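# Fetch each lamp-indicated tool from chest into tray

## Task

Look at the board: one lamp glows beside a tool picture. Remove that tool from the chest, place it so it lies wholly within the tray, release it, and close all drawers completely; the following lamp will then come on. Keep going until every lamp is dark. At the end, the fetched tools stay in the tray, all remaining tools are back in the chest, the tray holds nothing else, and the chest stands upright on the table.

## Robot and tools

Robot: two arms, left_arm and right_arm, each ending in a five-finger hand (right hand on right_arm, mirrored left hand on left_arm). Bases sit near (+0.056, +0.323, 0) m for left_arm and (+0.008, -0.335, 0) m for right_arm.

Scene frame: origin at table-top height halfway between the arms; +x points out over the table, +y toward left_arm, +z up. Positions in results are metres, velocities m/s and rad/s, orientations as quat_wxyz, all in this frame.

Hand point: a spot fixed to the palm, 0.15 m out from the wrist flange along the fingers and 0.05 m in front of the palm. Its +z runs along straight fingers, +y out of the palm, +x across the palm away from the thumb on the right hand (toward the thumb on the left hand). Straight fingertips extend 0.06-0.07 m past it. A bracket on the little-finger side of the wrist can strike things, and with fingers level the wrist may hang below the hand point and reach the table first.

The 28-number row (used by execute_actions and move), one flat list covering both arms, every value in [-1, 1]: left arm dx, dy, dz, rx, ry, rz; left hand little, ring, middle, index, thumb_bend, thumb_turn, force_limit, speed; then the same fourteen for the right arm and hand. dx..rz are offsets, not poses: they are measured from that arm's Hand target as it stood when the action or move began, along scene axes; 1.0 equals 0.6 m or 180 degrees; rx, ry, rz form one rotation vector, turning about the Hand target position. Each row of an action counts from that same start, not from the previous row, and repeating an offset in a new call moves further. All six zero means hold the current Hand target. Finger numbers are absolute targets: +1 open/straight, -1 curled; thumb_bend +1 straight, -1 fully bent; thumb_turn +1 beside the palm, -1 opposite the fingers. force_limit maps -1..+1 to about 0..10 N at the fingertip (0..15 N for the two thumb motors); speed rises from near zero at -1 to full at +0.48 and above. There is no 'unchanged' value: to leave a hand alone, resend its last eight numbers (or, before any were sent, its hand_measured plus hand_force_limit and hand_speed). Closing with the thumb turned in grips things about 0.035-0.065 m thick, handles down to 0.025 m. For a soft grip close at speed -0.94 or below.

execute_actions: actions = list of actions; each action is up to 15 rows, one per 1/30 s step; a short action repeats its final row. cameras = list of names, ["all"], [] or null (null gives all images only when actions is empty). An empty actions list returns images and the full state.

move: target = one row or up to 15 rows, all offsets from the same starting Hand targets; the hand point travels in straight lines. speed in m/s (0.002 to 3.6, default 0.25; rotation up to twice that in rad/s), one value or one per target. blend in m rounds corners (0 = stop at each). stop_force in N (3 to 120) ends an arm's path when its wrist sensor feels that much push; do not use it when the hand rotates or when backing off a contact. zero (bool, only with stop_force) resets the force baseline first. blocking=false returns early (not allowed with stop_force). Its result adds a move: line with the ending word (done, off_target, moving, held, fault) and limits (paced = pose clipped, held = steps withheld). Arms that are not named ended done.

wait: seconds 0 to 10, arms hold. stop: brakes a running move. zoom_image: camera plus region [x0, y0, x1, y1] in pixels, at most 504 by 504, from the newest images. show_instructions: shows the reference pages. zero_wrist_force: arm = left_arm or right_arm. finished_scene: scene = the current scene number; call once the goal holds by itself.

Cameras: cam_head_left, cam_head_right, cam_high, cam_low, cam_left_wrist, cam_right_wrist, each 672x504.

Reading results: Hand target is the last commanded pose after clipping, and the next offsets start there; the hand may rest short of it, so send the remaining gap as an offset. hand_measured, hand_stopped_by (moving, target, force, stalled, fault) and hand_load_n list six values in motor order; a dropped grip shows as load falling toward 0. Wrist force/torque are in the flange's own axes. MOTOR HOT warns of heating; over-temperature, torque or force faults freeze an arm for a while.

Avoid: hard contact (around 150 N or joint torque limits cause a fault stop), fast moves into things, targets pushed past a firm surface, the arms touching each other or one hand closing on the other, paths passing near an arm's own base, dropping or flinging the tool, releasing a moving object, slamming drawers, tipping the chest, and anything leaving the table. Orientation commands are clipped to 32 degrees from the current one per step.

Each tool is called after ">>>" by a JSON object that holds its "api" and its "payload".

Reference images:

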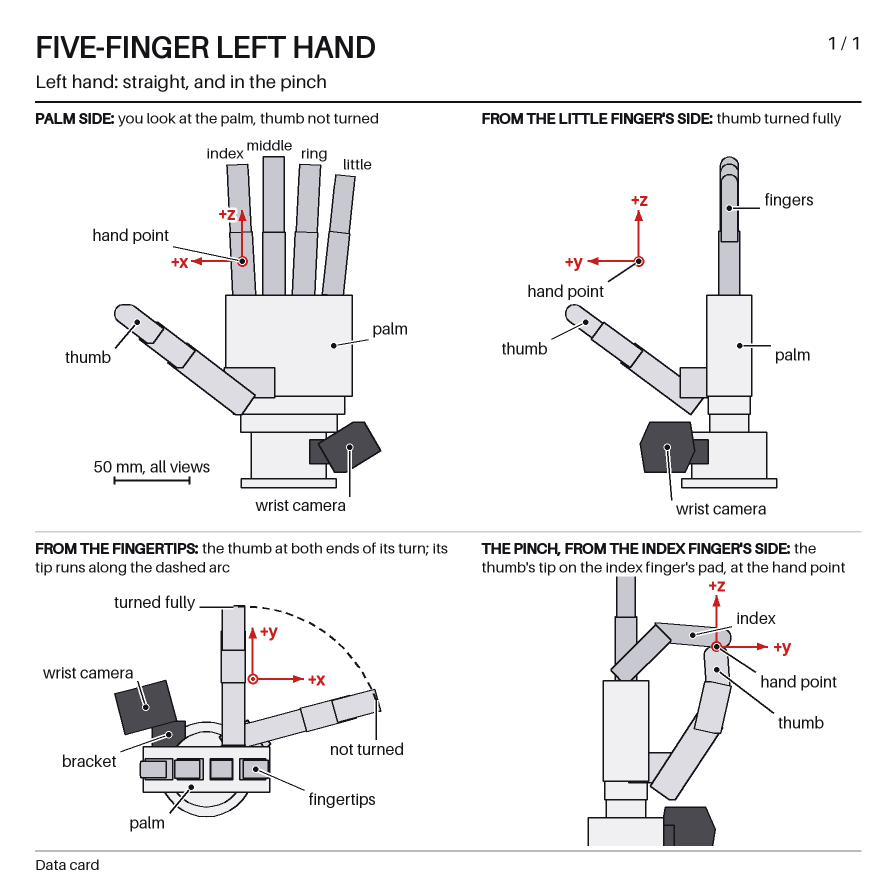

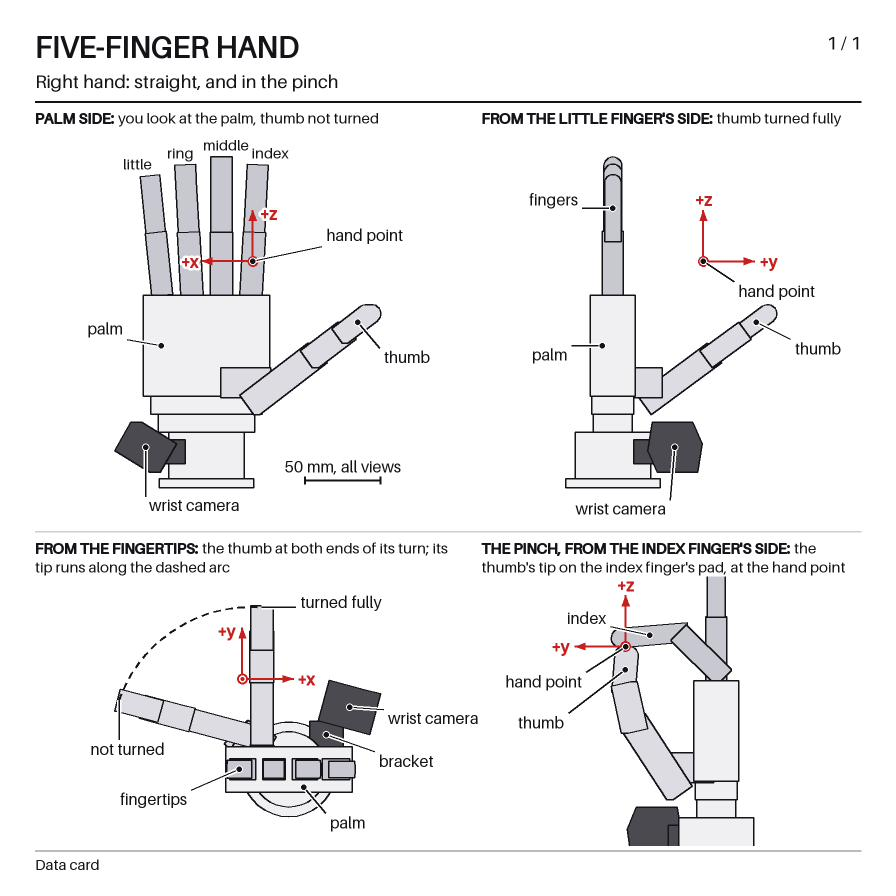

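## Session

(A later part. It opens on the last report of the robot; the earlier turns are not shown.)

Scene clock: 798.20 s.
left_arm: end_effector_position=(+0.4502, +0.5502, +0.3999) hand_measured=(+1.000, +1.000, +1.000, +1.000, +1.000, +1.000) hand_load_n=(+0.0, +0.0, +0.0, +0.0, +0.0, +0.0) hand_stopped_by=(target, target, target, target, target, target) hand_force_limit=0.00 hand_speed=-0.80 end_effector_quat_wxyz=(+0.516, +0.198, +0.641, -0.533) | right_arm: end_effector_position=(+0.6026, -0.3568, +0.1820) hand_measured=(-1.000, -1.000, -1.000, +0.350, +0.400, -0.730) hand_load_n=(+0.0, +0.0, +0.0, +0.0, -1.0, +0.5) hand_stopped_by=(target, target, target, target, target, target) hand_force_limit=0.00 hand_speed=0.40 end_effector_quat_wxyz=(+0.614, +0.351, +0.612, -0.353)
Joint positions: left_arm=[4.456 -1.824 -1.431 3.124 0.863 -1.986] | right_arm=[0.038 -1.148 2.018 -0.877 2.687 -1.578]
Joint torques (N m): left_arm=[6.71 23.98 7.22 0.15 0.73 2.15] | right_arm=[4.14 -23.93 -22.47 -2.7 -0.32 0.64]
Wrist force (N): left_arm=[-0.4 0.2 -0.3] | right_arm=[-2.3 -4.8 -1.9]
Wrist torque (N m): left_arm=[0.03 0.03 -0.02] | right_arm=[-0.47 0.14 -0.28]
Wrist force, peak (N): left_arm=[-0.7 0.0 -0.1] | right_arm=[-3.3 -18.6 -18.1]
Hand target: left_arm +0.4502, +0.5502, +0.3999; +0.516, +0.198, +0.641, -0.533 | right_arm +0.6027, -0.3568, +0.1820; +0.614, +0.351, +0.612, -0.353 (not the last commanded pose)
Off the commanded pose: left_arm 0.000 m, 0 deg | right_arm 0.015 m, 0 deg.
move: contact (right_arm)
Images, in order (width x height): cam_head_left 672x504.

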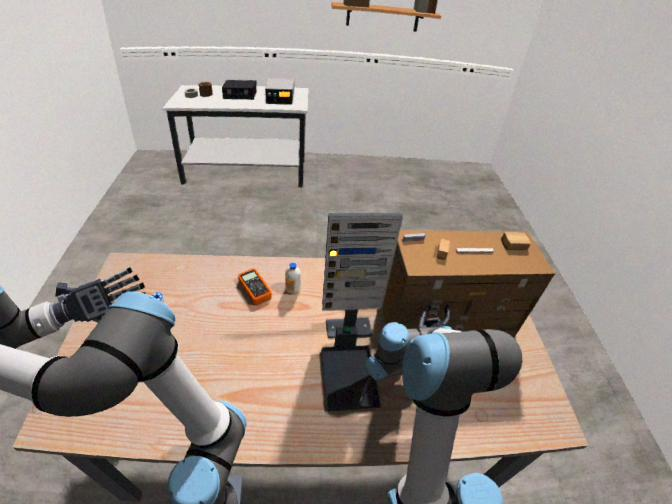

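>>> {"api": "move", "payload": {"target": [[0,0,0,0,0,0,1,1,1,1,1,1,0,-0.8,-0.0034,-0.0032,0,0,0,0,-1,-1,-1,0.35,0.4,-0.73,0,0.4]], "speed": 0.03}}

>>> {"api": "move", "payload": {"target": [[0,0,0,0,0,0,1,1,1,1,1,1,0,-0.8,0,0,0,0,0,0,-1,-1,-1,-0.5,0.4,-0.73,0.3,-0.75]], "speed": 0.03}}

>>> {"api": "move", "payload": {"target": [[0,0,0,0,0,0,1,1,1,1,1,1,0,-0.8,0.0001,-0.0017,0,0,0,0,-1,-1,-1,-0.5,0.4,-0.73,0.3,-0.75]], "speed": 0.01}}

>>> {"api": "move", "payload": {"target": [[0,0,0,0,0,0,1,1,1,1,1,1,0,-0.8,0,0,0,0,0,0,-1,-1,-1,-0.6,0.4,-0.73,0.4,-0.75]], "speed": 0.01}}

>>> {"api": "move", "payload": {"target": [[0,0,0,0,0,0,1,1,1,1,1,1,0,-0.8,-0.3098,-0.0113,0,0,0,0,-1,-1,-1,-0.6,0.4,-0.73,0.4,-0.75]], "speed": 0.07, "stop_force": 15}}

Scene clock: 811.03 s.
left_arm: end_effector_position=(+0.4502, +0.5502, +0.3999) hand_measured=(+1.000, +1.000, +1.000, +1.000, +1.000, +1.000) hand_load_n=(+0.0, +0.0, +0.0, +0.0, +0.0, +0.0) hand_stopped_by=(target, target, target, target, target, target) hand_force_limit=0.00 hand_speed=-0.80 end_effector_quat_wxyz=(+0.516, +0.198, +0.641, -0.533) | right_arm: end_effector_position=(+0.6006, -0.3588, +0.1820) hand_measured=(-1.000, -1.000, -1.000, +0.350, +0.400, -0.730) hand_load_n=(+0.0, +0.0, +0.0, +0.0, +0.0, +0.0) hand_stopped_by=(target, target, target, target, target, target) hand_force_limit=0.00 hand_speed=0.40 end_effector_quat_wxyz=(+0.614, +0.351, +0.612, -0.353)
Joint positions: left_arm=[4.456 -1.824 -1.431 3.124 0.863 -1.986] | right_arm=[0.034 -1.153 2.026 -0.88 2.683 -1.578]
Joint torques (N m): left_arm=[7.12 23.01 7.62 0.22 0.7 2.24] | right_arm=[-0.12 -32.44 -9.84 -2.78 -0.74 2.2]
Wrist force (N): left_arm=[-0.3 0.2 0.0] | right_arm=[-1.9 -2.0 0.8]
Wrist torque (N m): left_arm=[0.01 0.03 -0.01] | right_arm=[-0.34 0.12 -0.26]
Wrist force, peak (N): left_arm=[-0.8 0.0 -0.2] | right_arm=[-2.4 -5.0 -2.2]
Hand target: left_arm +0.4502, +0.5502, +0.3999; +0.516, +0.198, +0.641, -0.533 | right_arm +0.6006, -0.3587, +0.1820; +0.614, +0.351, +0.612, -0.353
Off the commanded pose: left_arm 0.000 m, 0 deg | right_arm 0.000 m, 0 deg.
move: done

Scene clock: 811.80 s.
left_arm: end_effector_position=(+0.4502, +0.5502, +0.3999) hand_measured=(+1.000, +1.000, +1.000, +1.000, +1.000, +1.000) hand_load_n=(+0.0, +0.0, +0.0, +0.0, +0.0, +0.0) hand_stopped_by=(target, target, target, target, target, target) hand_force_limit=0.00 hand_speed=-0.80 end_effector_quat_wxyz=(+0.516, +0.198, +0.641, -0.533) | right_arm: end_effector_position=(+0.6006, -0.3588, +0.1820) hand_measured=(-1.000, -1.000, -1.000, +0.010, +0.400, -0.730) hand_load_n=(+0.0, +0.0, +0.0, +9.0, +0.5, -0.5) hand_stopped_by=(target, target, target, force, target, target) hand_force_limit=0.30 hand_speed=-0.75 end_effector_quat_wxyz=(+0.614, +0.351, +0.612, -0.353)
Joint positions: left_arm=[4.456 -1.824 -1.431 3.124 0.863 -1.986] | right_arm=[0.034 -1.153 2.026 -0.88 2.683 -1.578]
Joint torques (N m): left_arm=[6.67 22.7 6.81 0.3 0.74 2.13] | right_arm=[6.52 -24.54 -22.91 0.21 -0.28 2.15]
Wrist force (N): left_arm=[-0.2 0.4 -0.2] | right_arm=[-2.0 -4.5 9.0]
Wrist torque (N m): left_arm=[0.05 0.01 -0.02] | right_arm=[-0.33 0.14 -0.25]
Wrist force, peak (N): left_arm=[-0.7 0.2 -0.2] | right_arm=[-2.0 -4.8 9.7]
Hand target: left_arm +0.4502, +0.5502, +0.3999; +0.516, +0.198, +0.641, -0.533 | right_arm +0.6006, -0.3587, +0.1820; +0.614, +0.351, +0.612, -0.353
Off the commanded pose: left_arm 0.000 m, 0 deg | right_arm 0.000 m, 0 deg.
move: done

Scene clock: 812.50 s.
left_arm: end_effector_position=(+0.4502, +0.5502, +0.3999) hand_measured=(+1.000, +1.000, +1.000, +1.000, +1.000, +1.000) hand_load_n=(+0.0, +0.0, +0.0, +0.0, +0.0, +0.0) hand_stopped_by=(target, target, target, target, target, target) hand_force_limit=0.00 hand_speed=-0.80 end_effector_quat_wxyz=(+0.516, +0.198, +0.641, -0.533) | right_arm: end_effector_position=(+0.6007, -0.3597, +0.1820) hand_measured=(-1.000, -1.000, -1.000, +0.010, +0.402, -0.730) hand_load_n=(+0.0, +0.0, +0.0, +3.5, +4.0, -0.5) hand_stopped_by=(target, target, target, force, target, target) hand_force_limit=0.30 hand_speed=-0.75 end_effector_quat_wxyz=(+0.614, +0.351, +0.612, -0.353)
Joint positions: left_arm=[4.456 -1.824 -1.431 3.124 0.863 -1.986] | right_arm=[0.031 -1.153 2.027 -0.88 2.68 -1.578]
Joint torques (N m): left_arm=[6.59 22.72 6.6 0.08 0.51 2.42] | right_arm=[-6.08 -37.74 -3.33 -3.62 -0.61 2.24]
Wrist force (N): left_arm=[-0.7 0.2 -0.3] | right_arm=[-2.8 -2.0 -2.0]
Wrist torque (N m): left_arm=[0.04 0.08 -0.05] | right_arm=[-0.48 0.11 -0.28]
Wrist force, peak (N): left_arm=[-0.7 0.2 -0.3] | right_arm=[-2.3 -4.5 9.0]
Hand target: left_arm +0.4502, +0.5502, +0.3999; +0.516, +0.198, +0.641, -0.533 | right_arm +0.6007, -0.3598, +0.1820; +0.614, +0.351, +0.612, -0.353
Off the commanded pose: left_arm 0.000 m, 0 deg | right_arm 0.000 m, 0 deg.
move: done

Scene clock: 813.00 s.
left_arm: end_effector_position=(+0.4502, +0.5502, +0.3999) hand_measured=(+1.000, +1.000, +1.000, +1.000, +1.000, +1.000) hand_load_n=(+0.0, +0.0, +0.0, +0.0, +0.0, +0.5) hand_stopped_by=(target, target, target, target, target, target) hand_force_limit=0.00 hand_speed=-0.80 end_effector_quat_wxyz=(+0.516, +0.198, +0.641, -0.533) | right_arm: end_effector_position=(+0.6007, -0.3598, +0.1820) hand_measured=(-1.000, -1.000, -1.000, -0.006, +0.402, -0.730) hand_load_n=(+0.0, +0.0, +0.0, +11.0, +5.0, -0.5) hand_stopped_by=(target, target, target, force, target, target) hand_force_limit=0.40 hand_speed=-0.75 end_effector_quat_wxyz=(+0.614, +0.351, +0.612, -0.353)
Joint positions: left_arm=[4.456 -1.824 -1.431 3.124 0.863 -1.986] | right_arm=[0.031 -1.153 2.027 -0.88 2.68 -1.578]
Joint torques (N m): left_arm=[7.37 23.19 7.1 0.14 0.7 2.33] | right_arm=[-0.47 -37.74 -5.06 -2.68 0.4 2.1]
Wrist force (N): left_arm=[-0.5 0.2 -0.1] | right_arm=[-2.8 -2.2 4.2]
Wrist torque (N m): left_arm=[0.02 0.05 -0.03] | right_arm=[-0.40 0.12 -0.26]
Wrist force, peak (N): left_arm=[-0.8 0.2 -0.2] | right_arm=[-3.1 -2.4 4.9]
Hand target: left_arm +0.4502, +0.5502, +0.3999; +0.516, +0.198, +0.641, -0.533 | right_arm +0.6007, -0.3598, +0.1820; +0.614, +0.351, +0.612, -0.353
Off the commanded pose: left_arm 0.000 m, 0 deg | right_arm 0.000 m, 0 deg.
move: done

Scene clock: 816.50 s.
left_arm: end_effector_position=(+0.4502, +0.5502, +0.3999) hand_measured=(+1.000, +1.000, +1.000, +1.000, +1.000, +1.000) hand_load_n=(+0.0, +0.0, +0.0, +0.0, +0.0, +0.0) hand_stopped_by=(target, target, target, target, target, target) hand_force_limit=0.00 hand_speed=-0.80 end_effector_quat_wxyz=(+0.516, +0.198, +0.641, -0.533) | right_arm: end_effector_position=(+0.4148, -0.3665, +0.1820) hand_measured=(-1.000, -1.000, -1.000, -0.006, +0.402, -0.730) hand_load_n=(+0.0, +0.0, +0.0, +10.0, +5.5, -1.0) hand_stopped_by=(target, target, target, force, target, target) hand_force_limit=0.40 hand_speed=-0.75 end_effector_quat_wxyz=(+0.614, +0.351, +0.612, -0.353)
Joint positions: left_arm=[4.456 -1.824 -1.431 3.124 0.863 -1.986] | right_arm=[0.054 -1.481 2.507 -1.033 2.703 -1.578]
Joint torques (N m): left_arm=[6.86 23.96 5.72 -0.01 0.69 2.13] | right_arm=[-4.02 -10.44 -21.29 1.68 -1.72 -1.02]
Wrist force (N): left_arm=[-0.6 0.0 -0.1] | right_arm=[0.5 -4.6 2.0]
Wrist torque (N m): left_arm=[0.00 0.06 -0.03] | right_arm=[-0.33 0.17 -0.22]
Wrist force, peak (N): left_arm=[-0.8 0.3 -0.2] | right_arm=[-3.1 -1.8 4.5]
Hand target: left_arm +0.4502, +0.5502, +0.3999; +0.516, +0.198, +0.641, -0.533 | right_arm +0.4148, -0.3665, +0.1820; +0.614, +0.351, +0.612, -0.353
Off the commanded pose: left_arm 0.000 m, 0 deg | right_arm 0.000 m, 0 deg.
move: done

>>> {"api": "move", "payload": {"target": [[0,0,0,0,0,0,1,1,1,1,1,1,0,-0.8, 0,0,0,0,0,0,-1,-1,-1,0.35,0.4,-0.73,0.4,-0.4],[0,0,0,0,0,0,1,1,1,1,1,1,0,-0.8, -0.0005,0.003,0,0,0,0,-1,-1,-1,0.35,0.4,-0.73,0.4,-0.4],[0,0,0,0,0,0,1,1,1,1,1,1,0,-0.8, -0.0005,0.003,0.3,0,0,0,-1,-1,-1,0.35,0.4,-0.73,0.4,-0.4]], "speed": [0.02,0.03,0.15]}}

>>> {"api": "move", "payload": {"target": [0,0,0,0,0,0,1,1,1,1,1,1,0,-0.8, 0.0093,0.041,-0.0375,-0.1527,0.4782,0.1073,-1,-1,0.12,0.12,0.4,1,0,0.2], "speed": 0.3, "cameras": ["cam_right_wrist","cam_head_left"]}}

Scene clock: 873.30 s.
left_arm: end_effector_position=(+0.4502, +0.5502, +0.3999) hand_measured=(+1.000, +1.000, +1.000, +1.000, +1.000, +1.000) hand_load_n=(+0.0, +0.0, +0.0, +0.0, +0.0, +0.0) hand_stopped_by=(target, target, target, target, target, target) hand_force_limit=0.00 hand_speed=-0.80 end_effector_quat_wxyz=(+0.516, +0.198, +0.641, -0.533) | right_arm: end_effector_position=(+0.4145, -0.3647, +0.3620) hand_measured=(-1.000, -1.000, -1.000, +0.350, +0.400, -0.730) hand_load_n=(+0.0, +0.0, +0.0, +0.0, +0.0, +0.0) hand_stopped_by=(target, target, target, target, target, target) hand_force_limit=0.40 hand_speed=-0.40 end_effector_quat_wxyz=(+0.614, +0.351, +0.612, -0.353)
Joint positions: left_arm=[4.456 -1.824 -1.431 3.124 0.863 -1.986] | right_arm=[0.062 -1.869 2.23 -0.368 2.711 -1.578]
Joint torques (N m): left_arm=[5.73 23.01 7.77 0.16 0.58 2.12] | right_arm=[5.96 -11.31 -14.39 -1.48 -0.98 -1.84]
Wrist force (N): left_arm=[-0.6 0.2 -0.2] | right_arm=[-1.9 -1.9 0.8]
Wrist torque (N m): left_arm=[0.02 0.06 -0.03] | right_arm=[-0.30 0.14 -0.36]
Wrist force, peak (N): left_arm=[-0.7 0.0 -0.4] | right_arm=[-1.5 -0.3 -5.6]
Hand target: left_arm +0.4502, +0.5502, +0.3999; +0.516, +0.198, +0.641, -0.533 | right_arm +0.4145, -0.3647, +0.3620; +0.614, +0.351, +0.612, -0.353
Off the commanded pose: left_arm 0.000 m, 0 deg | right_arm 0.000 m, 0 deg.
move: done

Scene clock: 876.50 s.
left_arm: end_effector_position=(+0.4502, +0.5502, +0.3999) hand_measured=(+1.000, +1.000, +1.000, +1.000, +1.000, +1.000) hand_load_n=(+0.0, +0.0, +0.0, +0.0, +0.0, +0.0) hand_stopped_by=(target, target, target, target, target, target) hand_force_limit=0.00 hand_speed=-0.80 end_effector_quat_wxyz=(+0.516, +0.198, +0.641, -0.533) | right_arm: end_effector_position=(+0.4201, -0.3401, +0.3396) hand_measured=(-1.000, -1.000, +0.120, +0.120, +0.400, +1.000) hand_load_n=(+0.0, +0.0, +0.0, +0.0, +0.0, +0.0) hand_stopped_by=(target, target, target, target, target, target) hand_force_limit=0.00 hand_speed=0.20 end_effector_quat_wxyz=(+0.142, -0.218, +0.814, -0.520)
Joint positions: left_arm=[4.456 -1.824 -1.431 3.124 0.863 -1.986] | right_arm=[0.036 -1.632 1.679 0.76 2.522 -2.433]
Joint torques (N m): left_arm=[7.19 23.23 5.51 0.12 0.62 2.24] | right_arm=[-5.99 -14.8 -10.67 0.08 -0.41 0.56]
Wrist force (N): left_arm=[-0.2 0.0 -0.1] | right_arm=[-1.7 -1.5 1.3]
Wrist torque (N m): left_arm=[-0.01 0.02 -0.01] | right_arm=[-0.24 0.13 -0.37]
Wrist force, peak (N): left_arm=[-0.7 0.3 -0.4] | right_arm=[-2.5 -2.5 1.6]
Hand target: left_arm +0.4502, +0.5502, +0.3999; +0.516, +0.198, +0.641, -0.533 | right_arm +0.4201, -0.3401, +0.3395; +0.142, -0.218, +0.814, -0.520
Off the commanded pose: left_arm 0.000 m, 0 deg | right_arm 0.000 m, 0 deg.
move: done
camera_calibration:
cam_right_wrist: T_world_to_cam=[[-0.4057, 0.166981, -0.898624, 0.537988], [0.420999, 0.906805, -0.0215668, 0.140598], [0.811275, -0.38707, -0.438189, -0.213051], [0, 0, 0, 1]] pos_world=[0.331913, -0.299794, 0.393125]
Images, in order (width x height): cam_head_left 672x504, cam_right_wrist 672x504.

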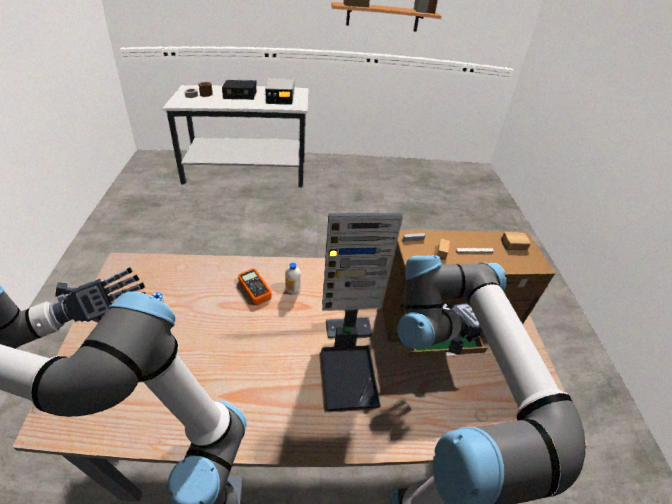

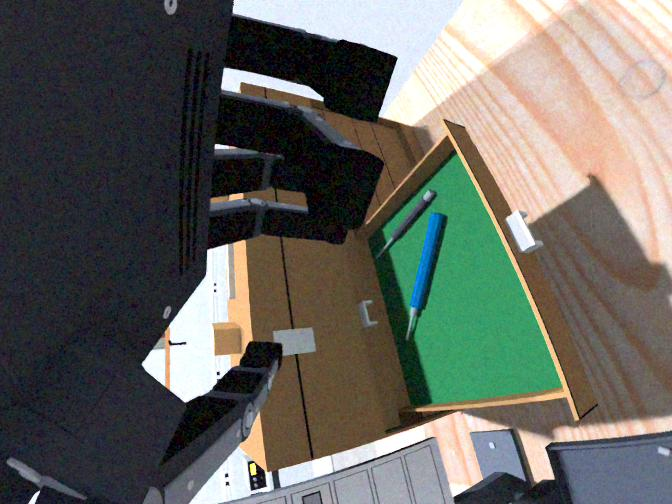

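>>> {"api": "zoom_image", "payload": {"camera": "cam_right_wrist", "region": [350, 170, 500, 360]}}

Scaled by 2.653 from the camera's 672x504 image, which has a finer 960x720 frame.

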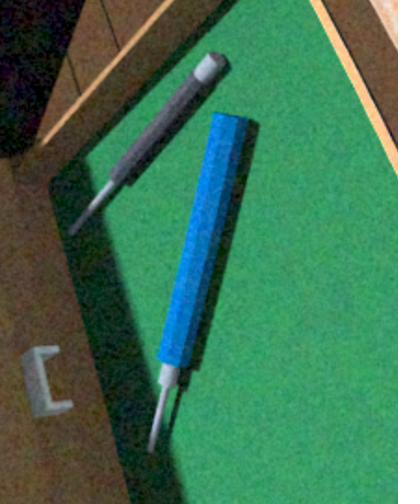

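>>> {"api": "move", "payload": {"target": [0,0,0,0,0,0,1,1,1,1,1,1,0,-0.8, 0.21,-0.0868,-0.1325,0.0130,0.0808,0.1073,-1,-1,-0.2,-0.17,0.4,-0.85,0,0.2], "speed": 0.25, "cameras": ["cam_right_wrist"]}}

Scene clock: 956.70 s.
left_arm: end_effector_position=(+0.4502, +0.5502, +0.3999) hand_measured=(+1.000, +1.000, +1.000, +1.000, +1.000, +1.000) hand_load_n=(+0.0, +0.0, +0.0, +0.0, +0.0, +0.0) hand_stopped_by=(target, target, target, target, target, target) hand_force_limit=0.00 hand_speed=-0.80 end_effector_quat_wxyz=(+0.516, +0.198, +0.641, -0.533) | right_arm: end_effector_position=(+0.5460, -0.3922, +0.2601) hand_measured=(-1.000, -1.000, -0.200, -0.170, +0.400, -0.850) hand_load_n=(+0.0, +0.5, +0.0, +0.0, +0.0, +0.0) hand_stopped_by=(target, target, target, target, target, target) hand_force_limit=0.00 hand_speed=0.20 end_effector_quat_wxyz=(+0.127, -0.412, +0.787, -0.440)
Joint positions: left_arm=[4.456 -1.824 -1.431 3.124 0.863 -1.986] | right_arm=[-0.241 -1.412 1.536 0.588 2.049 -2.964]
Joint torques (N m): left_arm=[6.28 22.96 7.27 -0.11 0.61 2.21] | right_arm=[-2.02 -19.63 -12.88 0.9 -0.42 -0.89]
Wrist force (N): left_arm=[-0.4 0.0 0.0] | right_arm=[-0.9 -1.3 1.0]
Wrist torque (N m): left_arm=[-0.01 0.05 -0.02] | right_arm=[-0.20 0.03 -0.25]
Wrist force, peak (N): left_arm=[-0.8 0.2 -0.3] | right_arm=[-1.2 -1.9 2.6]
Hand target: left_arm +0.4502, +0.5502, +0.3999; +0.516, +0.198, +0.641, -0.533 | right_arm +0.5461, -0.3922, +0.2600; +0.127, -0.412, +0.787, -0.440
Off the commanded pose: left_arm 0.000 m, 0 deg | right_arm 0.000 m, 0 deg.
move: done
camera_calibration:
cam_right_wrist: T_world_to_cam=[[-0.651355, 0.0205413, -0.758495, 0.566664], [0.086847, 0.995082, -0.047631, 0.356929], [0.753787, -0.0968977, -0.649936, -0.169855], [0, 0, 0, 1]] pos_world=[0.466135, -0.383272, 0.336418]
Images, in order (width x height): cam_right_wrist 672x504.

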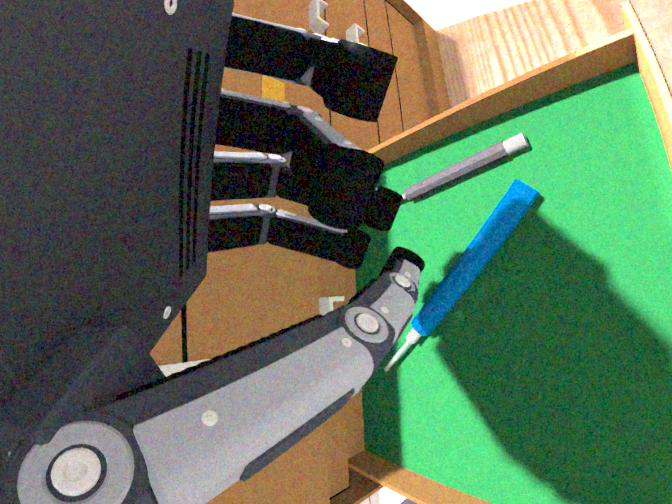

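>>> {"api": "move", "payload": {"target": [0,0,0,0,0,0,1,1,1,1,1,1,0,-0.8, 0,0,-0.0833,0,0,0,-1,-1,-0.2,-0.17,0.4,-0.85,0,0.2], "speed": 0.1}}

>>> {"api": "move", "payload": {"target": [0,0,0,0,0,0,1,1,1,1,1,1,0,-0.8, 0,0,-0.0667,0,0,0,-1,-1,-0.2,-0.17,0.4,-0.85,0,0.2], "speed": 0.015, "stop_force": 4, "cameras": ["cam_right_wrist"]}}

Scene clock: 972.20 s.
left_arm: end_effector_position=(+0.4502, +0.5502, +0.3999) hand_measured=(+1.000, +1.000, +1.000, +1.000, +1.000, +1.000) hand_load_n=(+0.0, +0.0, +0.0, +0.0, +0.0, +0.0) hand_stopped_by=(target, target, target, target, target, target) hand_force_limit=0.00 hand_speed=-0.80 end_effector_quat_wxyz=(+0.516, +0.198, +0.641, -0.533) | right_arm: end_effector_position=(+0.5461, -0.3922, +0.2100) hand_measured=(-1.000, -1.000, -0.200, -0.170, +0.400, -0.850) hand_load_n=(+0.0, +0.0, +0.0, +0.0, +0.0, +0.0) hand_stopped_by=(target, target, target, target, target, target) hand_force_limit=0.00 hand_speed=0.20 end_effector_quat_wxyz=(+0.127, -0.412, +0.787, -0.440)
Joint positions: left_arm=[4.456 -1.824 -1.431 3.124 0.863 -1.986] | right_arm=[-0.241 -1.39 1.64 0.462 2.049 -2.965]
Joint torques (N m): left_arm=[5.53 22.54 6.58 0.11 0.52 2.17] | right_arm=[0.35 -32.93 -24.4 3.12 -0.75 -1.84]
Wrist force (N): left_arm=[-0.6 0.2 -0.1] | right_arm=[-0.9 -1.6 0.9]
Wrist torque (N m): left_arm=[0.02 0.07 -0.04] | right_arm=[-0.23 0.02 -0.26]
Wrist force, peak (N): left_arm=[-0.8 0.0 0.1] | right_arm=[-0.7 -2.5 0.3]
Hand target: left_arm +0.4502, +0.5502, +0.3999; +0.516, +0.198, +0.641, -0.533 | right_arm +0.5461, -0.3922, +0.2100; +0.127, -0.412, +0.787, -0.440
Off the commanded pose: left_arm 0.000 m, 0 deg | right_arm 0.000 m, 0 deg.
move: done

Scene clock: 974.17 s.
left_arm: end_effector_position=(+0.4502, +0.5502, +0.3999) hand_measured=(+1.000, +1.000, +1.000, +1.000, +1.000, +1.000) hand_load_n=(-0.5, +0.5, +0.0, +0.0, +0.0, +0.0) hand_stopped_by=(target, target, target, target, target, target) hand_force_limit=0.00 hand_speed=-0.80 end_effector_quat_wxyz=(+0.516, +0.198, +0.641, -0.533) | right_arm: end_effector_position=(+0.5461, -0.3922, +0.1958) hand_measured=(-1.000, -1.000, -0.200, -0.170, +0.400, -0.850) hand_load_n=(+0.0, +0.0, +0.0, +0.0, -1.0, -0.5) hand_stopped_by=(target, target, target, target, target, target) hand_force_limit=0.00 hand_speed=0.20 end_effector_quat_wxyz=(+0.127, -0.412, +0.787, -0.440)
Joint positions: left_arm=[4.456 -1.824 -1.431 3.124 0.863 -1.986] | right_arm=[-0.241 -1.381 1.667 0.426 2.049 -2.965]
Joint torques (N m): left_arm=[6.3 24.64 6.84 0.13 0.47 2.16] | right_arm=[-0.31 -31.71 -27.47 3.41 -0.76 -1.8]
Wrist force (N): left_arm=[-0.4 0.1 -0.1] | right_arm=[-0.2 -3.9 -2.6]
Wrist torque (N m): left_arm=[0.02 0.05 -0.03] | right_arm=[-0.30 0.02 -0.26]
Wrist force, peak (N): left_arm=[-0.7 0.3 -0.2] | right_arm=[-0.1 -5.3 -4.4]
Hand target: left_arm +0.4502, +0.5502, +0.3999; +0.516, +0.198, +0.641, -0.533 | right_arm +0.5461, -0.3922, +0.1958; +0.127, -0.412, +0.787, -0.440 (not the last commanded pose)
Off the commanded pose: left_arm 0.000 m, 0 deg | right_arm 0.026 m, 0 deg.
move: contact (right_arm)
camera_calibration:
cam_right_wrist: T_world_to_cam=[[-0.651476, 0.0204276, -0.758394, 0.51788], [0.0866155, 0.995104, -0.047601, 0.354073], [0.753708, -0.0966996, -0.650056, -0.211511], [0, 0, 0, 1]] pos_world=[0.466136, -0.383371, 0.272117]
Images, in order (width x height): cam_right_wrist 672x504.

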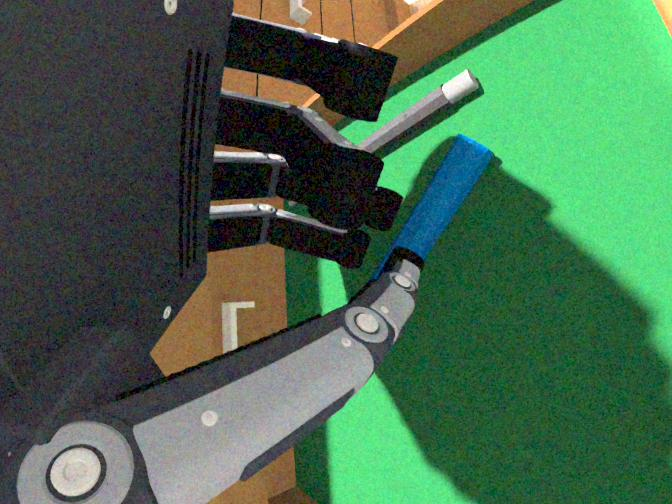

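>>> {"api": "zoom_image", "payload": {"camera": "cam_right_wrist", "region": [350, 180, 470, 330]}}

Scaled by 3.360 from the camera's 672x504 image, which has a finer 960x720 frame.

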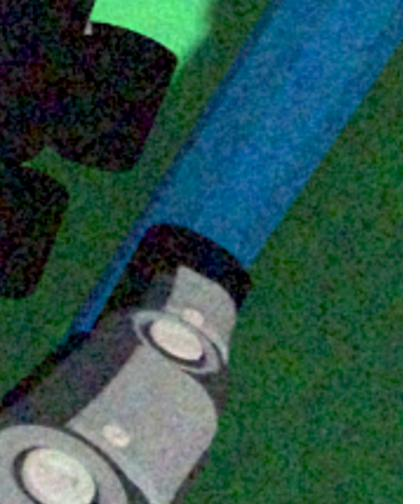

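>>> {"api": "move", "payload": {"target": [[0,0,0,0,0,0,1,1,1,1,1,1,0,-0.8, 0,0,0.02,0,0,0,-1,-1,0.05,0.08,0.4,-0.85,0,0.2],[0,0,0,0,0,0,1,1,1,1,1,1,0,-0.8, -0.0138,0.0120,0.02,0,0,0,-1,-1,0.05,0.08,0.4,-0.85,0,0.2]], "speed": [0.04,0.04]}}

>>> {"api": "move", "payload": {"target": [0,0,0,0,0,0,1,1,1,1,1,1,0,-0.8, 0,0,-0.06,0,0,0,-1,-1,0.05,0.08,0.4,-0.85,0,0.2], "speed": 0.015, "stop_force": 4, "cameras": ["cam_right_wrist"]}}

>>> {"api": "zoom_image", "payload": {"camera": "cam_right_wrist", "region": [350, 180, 470, 330]}}

Scene clock: 1023.33 s.
left_arm: end_effector_position=(+0.4502, +0.5502, +0.3999) hand_measured=(+1.000, +1.000, +1.000, +1.000, +1.000, +1.000) hand_load_n=(+0.0, +0.0, +0.0, +0.0, +0.0, +0.0) hand_stopped_by=(target, target, target, target, target, target) hand_force_limit=0.00 hand_speed=-0.80 end_effector_quat_wxyz=(+0.516, +0.198, +0.641, -0.533) | right_arm: end_effector_position=(+0.5377, -0.3849, +0.2078) hand_measured=(-1.000, -1.000, +0.050, +0.080, +0.400, -0.850) hand_load_n=(+0.0, +0.0, +0.0, +0.0, +0.0, +0.0) hand_stopped_by=(target, target, target, target, target, target) hand_force_limit=0.00 hand_speed=0.20 end_effector_quat_wxyz=(+0.127, -0.412, +0.787, -0.440)
Joint positions: left_arm=[4.456 -1.824 -1.431 3.124 0.863 -1.986] | right_arm=[-0.227 -1.405 1.665 0.457 2.06 -2.954]
Joint torques (N m): left_arm=[5.16 23.07 6.79 0.08 0.64 2.12] | right_arm=[-7.21 -18.73 -27.81 3.45 -0.57 -1.9]
Wrist force (N): left_arm=[-0.3 0.3 0.0] | right_arm=[-0.7 -1.5 0.8]
Wrist torque (N m): left_arm=[0.03 0.03 -0.02] | right_arm=[-0.21 0.00 -0.23]
Wrist force, peak (N): left_arm=[-0.8 0.2 -0.2] | right_arm=[-0.1 -4.3 -2.7]
Hand target: left_arm +0.4502, +0.5502, +0.3999; +0.516, +0.198, +0.641, -0.533 | right_arm +0.5378, -0.3850, +0.2078; +0.127, -0.412, +0.787, -0.440
Off the commanded pose: left_arm 0.000 m, 0 deg | right_arm 0.000 m, 0 deg.
move: done

Scene clock: 1025.40 s.
left_arm: end_effector_position=(+0.4502, +0.5502, +0.3999) hand_measured=(+1.000, +1.000, +1.000, +1.000, +1.000, +1.000) hand_load_n=(+0.0, +0.0, +0.0, +0.0, +0.0, +0.0) hand_stopped_by=(target, target, target, target, target, target) hand_force_limit=0.00 hand_speed=-0.80 end_effector_quat_wxyz=(+0.516, +0.198, +0.641, -0.533) | right_arm: end_effector_position=(+0.5378, -0.3850, +0.1921) hand_measured=(-1.000, -1.000, +0.050, +0.080, +0.400, -0.850) hand_load_n=(+0.0, +0.0, -1.0, +0.0, +0.0, +0.0) hand_stopped_by=(target, target, target, target, target, target) hand_force_limit=0.00 hand_speed=0.20 end_effector_quat_wxyz=(+0.127, -0.412, +0.787, -0.440)
Joint positions: left_arm=[4.456 -1.824 -1.431 3.124 0.863 -1.986] | right_arm=[-0.227 -1.395 1.694 0.417 2.06 -2.954]
Joint torques (N m): left_arm=[5.24 23.78 6.38 0.18 0.56 2.11] | right_arm=[-2.92 -30.85 -25.86 3.21 -0.93 -1.76]
Wrist force (N): left_arm=[-0.6 -0.1 -0.1] | right_arm=[0.2 -4.9 -1.8]
Wrist torque (N m): left_arm=[-0.02 0.07 -0.03] | right_arm=[-0.13 0.12 -0.28]
Wrist force, peak (N): left_arm=[-0.8 0.3 -0.4] | right_arm=[1.8 -11.4 -5.7]
Hand target: left_arm +0.4502, +0.5502, +0.3999; +0.516, +0.198, +0.641, -0.533 | right_arm +0.5378, -0.3850, +0.1921; +0.127, -0.412, +0.787, -0.440 (not the last commanded pose)
Off the commanded pose: left_arm 0.000 m, 0 deg | right_arm 0.020 m, 0 deg.
move: contact (right_arm)
camera_calibration:
cam_right_wrist: T_world_to_cam=[[-0.651427, 0.0204208, -0.758437, 0.509495], [0.0866082, 0.995105, -0.0475953, 0.347439], [0.753752, -0.0966917, -0.650006, -0.207135], [0, 0, 0, 1]] pos_world=[0.457936, -0.376171, 0.268318]
Images, in order (width x height): cam_right_wrist 672x504.

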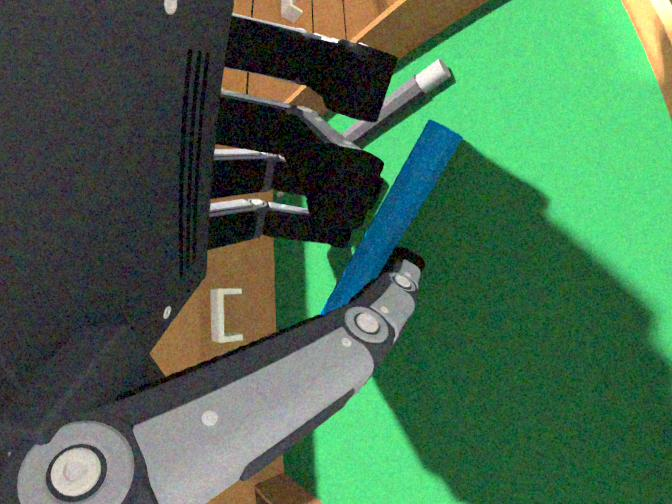

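Scaled by 3.360 from the camera's 672x504 image, which has a finer 960x720 frame.

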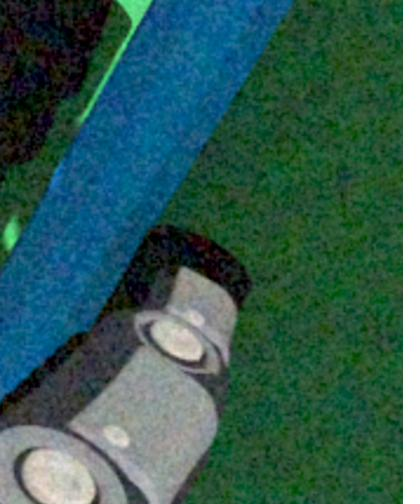

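>>> {"api": "move", "payload": {"target": [[0,0,0,0,0,0,1,1,1,1,1,1,0,-0.8, 0,0,0.004,0,0,0,-1,-1,0.05,0.08,0.4,-0.85,0,0.2],[0,0,0,0,0,0,1,1,1,1,1,1,0,-0.8, 0,0,0.004,0,0,0,-1,-1,-0.13,-0.1,0.4,-0.85,-0.6,-0.8]], "speed": [0.02,0.04]}}

>>> {"api": "move", "payload": {"target": [0,0,0,0,0,0,1,1,1,1,1,1,0,-0.8, 0,0,-0.04,0,0,0,-1,-1,-0.13,-0.1,0.4,-0.85,-0.6,-0.8], "speed": 0.015, "stop_force": 4, "cameras": ["cam_right_wrist"]}}

>>> {"api": "zoom_image", "payload": {"camera": "cam_right_wrist", "region": [320, 180, 440, 330]}}

Scene clock: 1050.67 s.
left_arm: end_effector_position=(+0.4502, +0.5502, +0.3999) hand_measured=(+1.000, +1.000, +1.000, +1.000, +1.000, +1.000) hand_load_n=(+0.0, +0.0, +0.0, +0.0, +0.0, +0.0) hand_stopped_by=(target, target, target, target, target, target) hand_force_limit=0.00 hand_speed=-0.80 end_effector_quat_wxyz=(+0.516, +0.198, +0.641, -0.533) | right_arm: end_effector_position=(+0.5378, -0.3850, +0.1945) hand_measured=(-1.000, -1.000, -0.130, -0.100, +0.400, -0.850) hand_load_n=(+0.0, +0.0, +0.0, +0.0, +0.0, +0.0) hand_stopped_by=(target, target, target, target, target, target) hand_force_limit=-0.60 hand_speed=-0.80 end_effector_quat_wxyz=(+0.127, -0.412, +0.787, -0.440)
Joint positions: left_arm=[4.456 -1.824 -1.431 3.124 0.863 -1.986] | right_arm=[-0.227 -1.397 1.69 0.423 2.06 -2.954]
Joint torques (N m): left_arm=[6.26 22.41 7.37 0 0.57 2.01] | right_arm=[3.01 -24.18 -9.19 -1.45 -0.44 0.23]
Wrist force (N): left_arm=[-0.6 0.2 0.0] | right_arm=[-0.9 -1.6 0.8]
Wrist torque (N m): left_arm=[0.01 0.07 -0.03] | right_arm=[-0.23 0.05 -0.23]
Wrist force, peak (N): left_arm=[-0.8 0.1 -0.2] | right_arm=[0.5 -5.4 -2.0]
Hand target: left_arm +0.4502, +0.5502, +0.3999; +0.516, +0.198, +0.641, -0.533 | right_arm +0.5378, -0.3850, +0.1945; +0.127, -0.412, +0.787, -0.440
Off the commanded pose: left_arm 0.000 m, 0 deg | right_arm 0.000 m, 0 deg.
move: done

Scene clock: 1052.10 s.
left_arm: end_effector_position=(+0.4502, +0.5502, +0.3999) hand_measured=(+1.000, +1.000, +1.000, +1.000, +1.000, +1.000) hand_load_n=(+0.0, +0.0, +0.0, +0.0, +0.0, +0.0) hand_stopped_by=(target, target, target, target, target, target) hand_force_limit=0.00 hand_speed=-0.80 end_effector_quat_wxyz=(+0.516, +0.198, +0.641, -0.533) | right_arm: end_effector_position=(+0.5378, -0.3850, +0.1884) hand_measured=(-1.000, -1.000, -0.130, -0.100, +0.400, -0.850) hand_load_n=(+0.0, +0.0, -1.0, -1.0, +0.0, +0.0) hand_stopped_by=(target, target, target, target, target, target) hand_force_limit=-0.60 hand_speed=-0.80 end_effector_quat_wxyz=(+0.127, -0.412, +0.787, -0.440)
Joint positions: left_arm=[4.456 -1.824 -1.431 3.124 0.863 -1.986] | right_arm=[-0.227 -1.392 1.701 0.408 2.06 -2.954]
Joint torques (N m): left_arm=[5.49 23.86 6.95 -0.04 0.51 2.16] | right_arm=[1.78 -30.54 -26.52 2.57 -0.11 0.73]
Wrist force (N): left_arm=[-0.3 0.0 -0.2] | right_arm=[0.3 -4.7 -1.6]
Wrist torque (N m): left_arm=[0.00 0.03 -0.01] | right_arm=[-0.20 0.09 -0.26]
Wrist force, peak (N): left_arm=[-0.7 0.2 -0.1] | right_arm=[2.5 -11.7 -5.5]
Hand target: left_arm +0.4502, +0.5502, +0.3999; +0.516, +0.198, +0.641, -0.533 | right_arm +0.5378, -0.3850, +0.1885; +0.127, -0.412, +0.787, -0.440 (not the last commanded pose)
Off the commanded pose: left_arm 0.000 m, 0 deg | right_arm 0.018 m, 0 deg.
move: contact (right_arm)
camera_calibration:
cam_right_wrist: T_world_to_cam=[[-0.651427, 0.0204208, -0.758437, 0.506765], [0.0866082, 0.995105, -0.0475953, 0.347268], [0.753752, -0.0966917, -0.650006, -0.209475], [0, 0, 0, 1]] pos_world=[0.457936, -0.376171, 0.264718]
Images, in order (width x height): cam_right_wrist 672x504.

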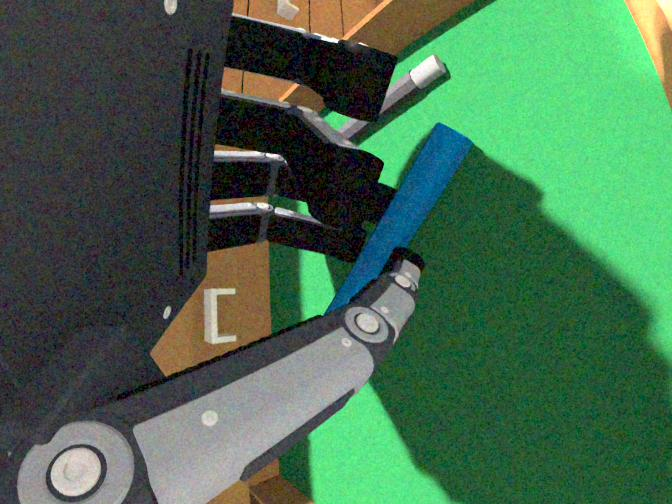

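Scaled by 3.360 from the camera's 672x504 image, which has a finer 960x720 frame.

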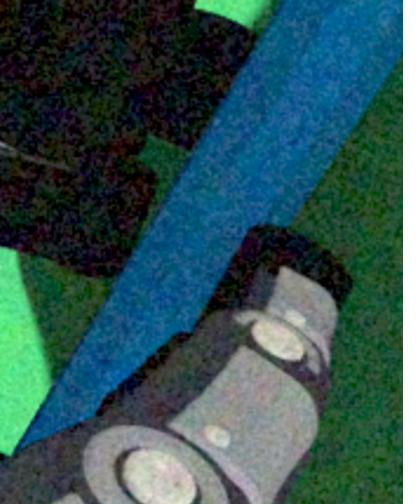

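>>> {"api": "move", "payload": {"target": [[0,0,0,0,0,0,1,1,1,1,1,1,0,-0.8, 0,0,0.002,0,0,0,-1,-1,-0.13,-0.1,0.4,-0.85,-0.6,-0.8],[0,0,0,0,0,0,1,1,1,1,1,1,0,-0.8, 0,0,0.002,0,0,0,-1,-1,-0.5,-0.5,0.4,-0.85,-0.35,-0.88]], "speed": [0.02,0.04], "cameras": ["cam_right_wrist"]}}

>>> {"api": "zoom_image", "payload": {"camera": "cam_right_wrist", "region": [320, 180, 440, 330]}}

Scene clock: 1061.07 s.
left_arm: end_effector_position=(+0.4502, +0.5502, +0.3999) hand_measured=(+1.000, +1.000, +1.000, +1.000, +1.000, +1.000) hand_load_n=(+0.0, +0.0, +0.0, +0.0, +0.0, +0.0) hand_stopped_by=(target, target, target, target, target, target) hand_force_limit=0.00 hand_speed=-0.80 end_effector_quat_wxyz=(+0.516, +0.198, +0.641, -0.533) | right_arm: end_effector_position=(+0.5378, -0.3850, +0.1897) hand_measured=(-1.000, -1.000, -0.194, -0.220, +0.402, -0.850) hand_load_n=(+0.0, +0.0, +3.5, +4.0, +8.5, +0.0) hand_stopped_by=(target, target, force, force, target, target) hand_force_limit=-0.35 hand_speed=-0.88 end_effector_quat_wxyz=(+0.127, -0.412, +0.787, -0.440)
Joint positions: left_arm=[4.456 -1.824 -1.431 3.124 0.863 -1.986] | right_arm=[-0.227 -1.393 1.699 0.411 2.06 -2.954]
Joint torques (N m): left_arm=[5.71 23.46 6.83 0.07 0.49 2.2] | right_arm=[4.48 -29.49 -18.77 -0.14 -0.15 0.71]
Wrist force (N): left_arm=[-0.6 0.0 -0.4] | right_arm=[-0.9 -1.5 0.8]
Wrist torque (N m): left_arm=[0.01 0.07 -0.03] | right_arm=[-0.23 0.07 -0.24]
Wrist force, peak (N): left_arm=[-0.7 0.4 -0.3] | right_arm=[0.2 -5.1 -1.7]
Hand target: left_arm +0.4502, +0.5502, +0.3999; +0.516, +0.198, +0.641, -0.533 | right_arm +0.5378, -0.3850, +0.1897; +0.127, -0.412, +0.787, -0.440
Off the commanded pose: left_arm 0.000 m, 0 deg | right_arm 0.000 m, 0 deg.
move: done
camera_calibration:
cam_right_wrist: T_world_to_cam=[[-0.651427, 0.0204208, -0.758437, 0.507675], [0.0866082, 0.995105, -0.0475953, 0.347325], [0.753752, -0.0966917, -0.650006, -0.208695], [0, 0, 0, 1]] pos_world=[0.457936, -0.376171, 0.265918]
Images, in order (width x height): cam_right_wrist 672x504.

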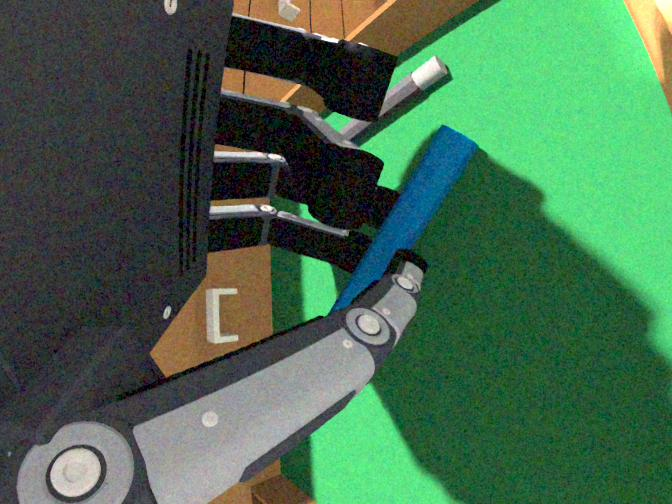

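Scaled by 3.360 from the camera's 672x504 image, which has a finer 960x720 frame.

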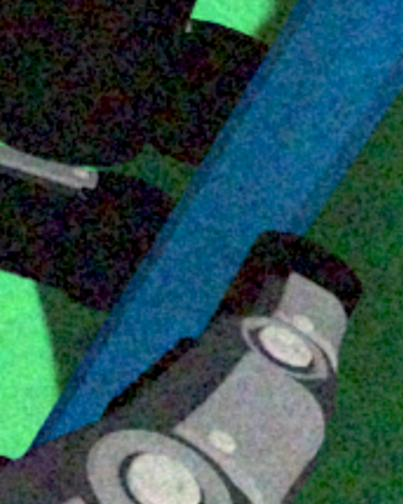

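>>> {"api": "move", "payload": {"target": [[0,0,0,0,0,0,1,1,1,1,1,1,0,-0.8, 0,0,0.025,0,0,0,-1,-1,-0.5,-0.5,0.4,-0.85,-0.35,-0.88],[0,0,0,0,0,0,1,1,1,1,1,1,0,-0.8, -0.085,0,0.06,0,0,0,-1,-1,-0.5,-0.5,0.4,-0.85,-0.35,-0.88],[0,0,0,0,0,0,1,1,1,1,1,1,0,-0.8, -0.18,0.04,0.23,0,0,0,-1,-1,-0.5,-0.5,0.4,-0.85,-0.35,-0.88]], "speed": [0.04,0.06,0.15], "blend": [0.005,0.02,0], "cameras": ["cam_right_wrist"]}}

Scene clock: 1110.83 s.
left_arm: end_effector_position=(+0.4502, +0.5502, +0.3999) hand_measured=(+1.000, +1.000, +1.000, +1.000, +1.000, +1.000) hand_load_n=(+0.0, +0.0, +0.0, -0.5, +0.0, +0.0) hand_stopped_by=(target, target, target, target, target, target) hand_force_limit=0.00 hand_speed=-0.80 end_effector_quat_wxyz=(+0.516, +0.198, +0.641, -0.533) | right_arm: end_effector_position=(+0.4299, -0.3610, +0.3277) hand_measured=(-1.000, -1.000, -0.194, -0.220, +0.402, -0.850) hand_load_n=(+0.0, +0.0, +3.5, +4.0, +8.5, +0.0) hand_stopped_by=(target, target, force, force, target, target) hand_force_limit=-0.35 hand_speed=-0.88 end_effector_quat_wxyz=(+0.128, -0.412, +0.787, -0.440)
Joint positions: left_arm=[4.456 -1.824 -1.431 3.124 0.863 -1.986] | right_arm=[-0.217 -1.693 1.651 0.761 2.068 -2.946]
Joint torques (N m): left_arm=[6.33 24.16 6.1 -0.07 0.52 2.1] | right_arm=[-6.59 -14.46 -10.43 0.65 -0.92 -2.23]
Wrist force (N): left_arm=[-0.6 0.1 -0.3] | right_arm=[-0.9 -1.1 1.1]
Wrist torque (N m): left_arm=[0.02 0.07 -0.04] | right_arm=[-0.22 0.05 -0.26]
Wrist force, peak (N): left_arm=[-0.8 -0.1 -0.4] | right_arm=[-1.3 -1.5 1.3]
Hand target: left_arm +0.4502, +0.5502, +0.3999; +0.516, +0.198, +0.641, -0.533 | right_arm +0.4298, -0.3610, +0.3277; +0.127, -0.412, +0.787, -0.440
Off the commanded pose: left_arm 0.000 m, 0 deg | right_arm 0.000 m, 0 deg.
move: done
camera_calibration:
cam_right_wrist: T_world_to_cam=[[-0.651264, 0.0203979, -0.758577, 0.541488], [0.0866079, 0.995105, -0.0475977, 0.339366], [0.753893, -0.0966974, -0.649842, -0.0353852], [0, 0, 0, 1]] pos_world=[0.349936, -0.352171, 0.403918]
Images, in order (width x height): cam_right_wrist 672x504.

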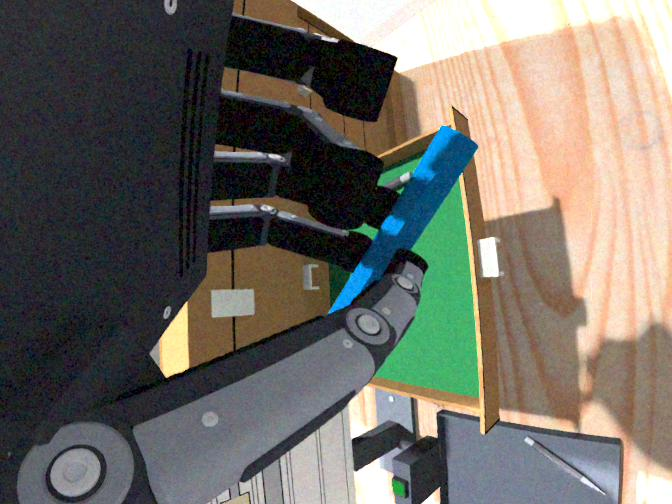

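>>> {"api": "move", "payload": {"target": [[0,0,0,0,0,0,1,1,1,1,1,1,0,-0.8, 0.0253,0.2683,-0.013,0,0,0.3,-1,-1,-0.5,-0.5,0.4,-0.85,-0.35,-0.88],[0,0,0,0,0,0,1,1,1,1,1,1,0,-0.8, 0.0387,0.4217,-0.1628,0,0,0.5944,-1,-1,-0.5,-0.5,0.4,-0.85,-0.35,-0.88]], "speed": [0.28,0.28], "blend": [0.04,0], "cameras": ["cam_right_wrist"]}}

Scene clock: 1122.93 s.
left_arm: end_effector_position=(+0.4502, +0.5502, +0.3999) hand_measured=(+1.000, +1.000, +1.000, +1.000, +1.000, +1.000) hand_load_n=(+0.0, +0.0, +0.0, +0.0, +0.0, +0.0) hand_stopped_by=(target, target, target, target, target, target) hand_force_limit=0.00 hand_speed=-0.80 end_effector_quat_wxyz=(+0.516, +0.198, +0.641, -0.533) | right_arm: end_effector_position=(+0.4530, -0.1080, +0.2300) hand_measured=(-1.000, -1.000, -0.194, -0.220, +0.402, -0.850) hand_load_n=(+0.0, +0.0, +4.0, +4.0, +8.5, +0.0) hand_stopped_by=(target, target, force, force, target, target) hand_force_limit=-0.35 hand_speed=-0.88 end_effector_quat_wxyz=(-0.430, +0.878, -0.137, +0.160)
Joint positions: left_arm=[4.456 -1.824 -1.431 3.124 0.863 -1.986] | right_arm=[-0.196 -1.39 1.672 0.841 0.699 -4.353]
Joint torques (N m): left_arm=[6.39 24.31 7.07 0.08 0.46 1.95] | right_arm=[-4.94 -18.67 -4.26 -0.17 -1.27 -2.01]
Wrist force (N): left_arm=[-0.5 0.2 -0.2] | right_arm=[-0.8 -1.1 1.0]
Wrist torque (N m): left_arm=[0.02 0.04 -0.03] | right_arm=[-0.20 0.03 -0.24]
Wrist force, peak (N): left_arm=[-0.9 0.3 -0.3] | right_arm=[-1.3 -1.7 1.5]
Hand target: left_arm +0.4502, +0.5502, +0.3999; +0.516, +0.198, +0.641, -0.533 | right_arm +0.4530, -0.1080, +0.2300; -0.430, +0.878, -0.137, +0.160
Off the commanded pose: left_arm 0.000 m, 0 deg | right_arm 0.000 m, 0 deg.
move: done
camera_calibration:
cam_right_wrist: T_world_to_cam=[[0.17075, -0.628924, -0.758485, 0.034838], [-0.977012, -0.207792, -0.0476461, 0.432833], [-0.127642, 0.749184, -0.649947, 0.398911], [0, 0, 0, 1]] pos_world=[0.467852, -0.187008, 0.306318]
Images, in order (width x height): cam_right_wrist 672x504.

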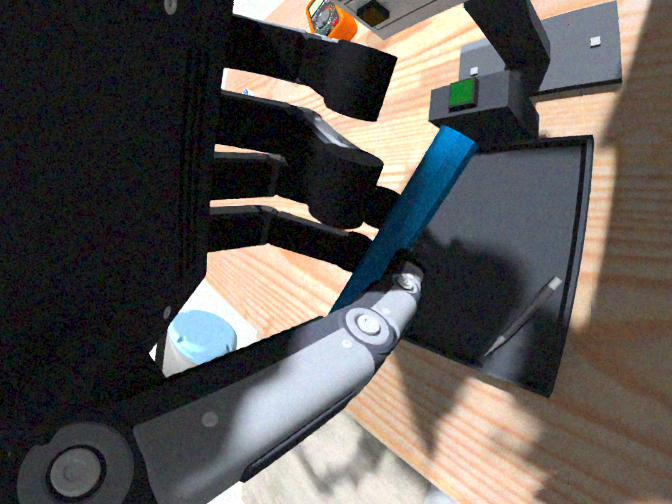

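>>> {"api": "move", "payload": {"target": [0,0,0,0,0,0,1,1,1,1,1,1,0,-0.8, 0,0,-0.2967,0,0,0,-1,-1,-0.5,-0.5,0.4,-0.85,-0.35,-0.88], "speed": 0.1}}

>>> {"api": "move", "payload": {"target": [0,0,0,0,0,0,1,1,1,1,1,1,0,-0.8, 0,0,-0.08,0,0,0,-1,-1,-0.5,-0.5,0.4,-0.85,-0.35,-0.88], "speed": 0.013, "stop_force": 3, "cameras": ["cam_right_wrist"]}}

Scene clock: 1134.80 s.
left_arm: end_effector_position=(+0.4502, +0.5502, +0.3999) hand_measured=(+1.000, +1.000, +1.000, +1.000, +1.000, +1.000) hand_load_n=(+0.0, -0.5, +0.0, +0.0, +0.0, +0.0) hand_stopped_by=(target, target, target, target, target, target) hand_force_limit=0.00 hand_speed=-0.80 end_effector_quat_wxyz=(+0.516, +0.198, +0.641, -0.533) | right_arm: end_effector_position=(+0.4518, -0.1072, +0.0629) hand_measured=(-1.000, -1.000, -0.194, -0.220, +0.402, -0.850) hand_load_n=(+0.0, +0.0, +4.0, +4.0, +8.5, +0.0) hand_stopped_by=(target, target, force, force, target, target) hand_force_limit=-0.35 hand_speed=-0.88 end_effector_quat_wxyz=(-0.431, +0.878, -0.137, +0.157)
Joint positions: left_arm=[4.456 -1.824 -1.431 3.124 0.863 -1.986] | right_arm=[-0.196 -1.197 1.904 0.421 0.697 -4.353]
Joint torques (N m): left_arm=[5.84 23.48 6.22 0.14 0.37 1.88] | right_arm=[0.02 -27.13 -12.08 1.65 -1.19 0.21]
Wrist force (N): left_arm=[-0.4 0.3 -0.1] | right_arm=[-0.8 -1.6 1.1]
Wrist torque (N m): left_arm=[0.04 0.04 -0.03] | right_arm=[-0.28 0.01 -0.23]
Wrist force, peak (N): left_arm=[-0.8 0.0 -0.2] | right_arm=[-12.5 -123.9 -14.9]
Hand target: left_arm +0.4502, +0.5502, +0.3999; +0.516, +0.198, +0.641, -0.533 | right_arm +0.4518, -0.1072, +0.0629; -0.431, +0.878, -0.137, +0.157 (not the last commanded pose)
Off the commanded pose: left_arm 0.000 m, 0 deg | right_arm 0.011 m, 0 deg.
FORCE FAULT: contact force on the right arm reached its limit, and that arm stopped. The contact can be on any part of that arm, not only on its tool. That arm's remaining commands of this call were not run. That arm is still stopped at the end of this call. That arm stays stopped for about 10 more seconds. Until then a move that you send moves the other arm only, and its call returns only when the move has ended. Once the stop has ended, the next robot result says so. If the stop ends while you think or write, that arm runs what you send next, counted from a new Hand target: where the arm stands when the stop ends. While its stop runs, that arm, its gripper or tool too, takes no new command. Until it ends, the stop uses up actions while you think or wait. An arm that is not stopped still takes commands.
move: fault (right_arm)

not run: an earlier result of this reply reported a stop or a fault. Calls in your next reply go to the robot.


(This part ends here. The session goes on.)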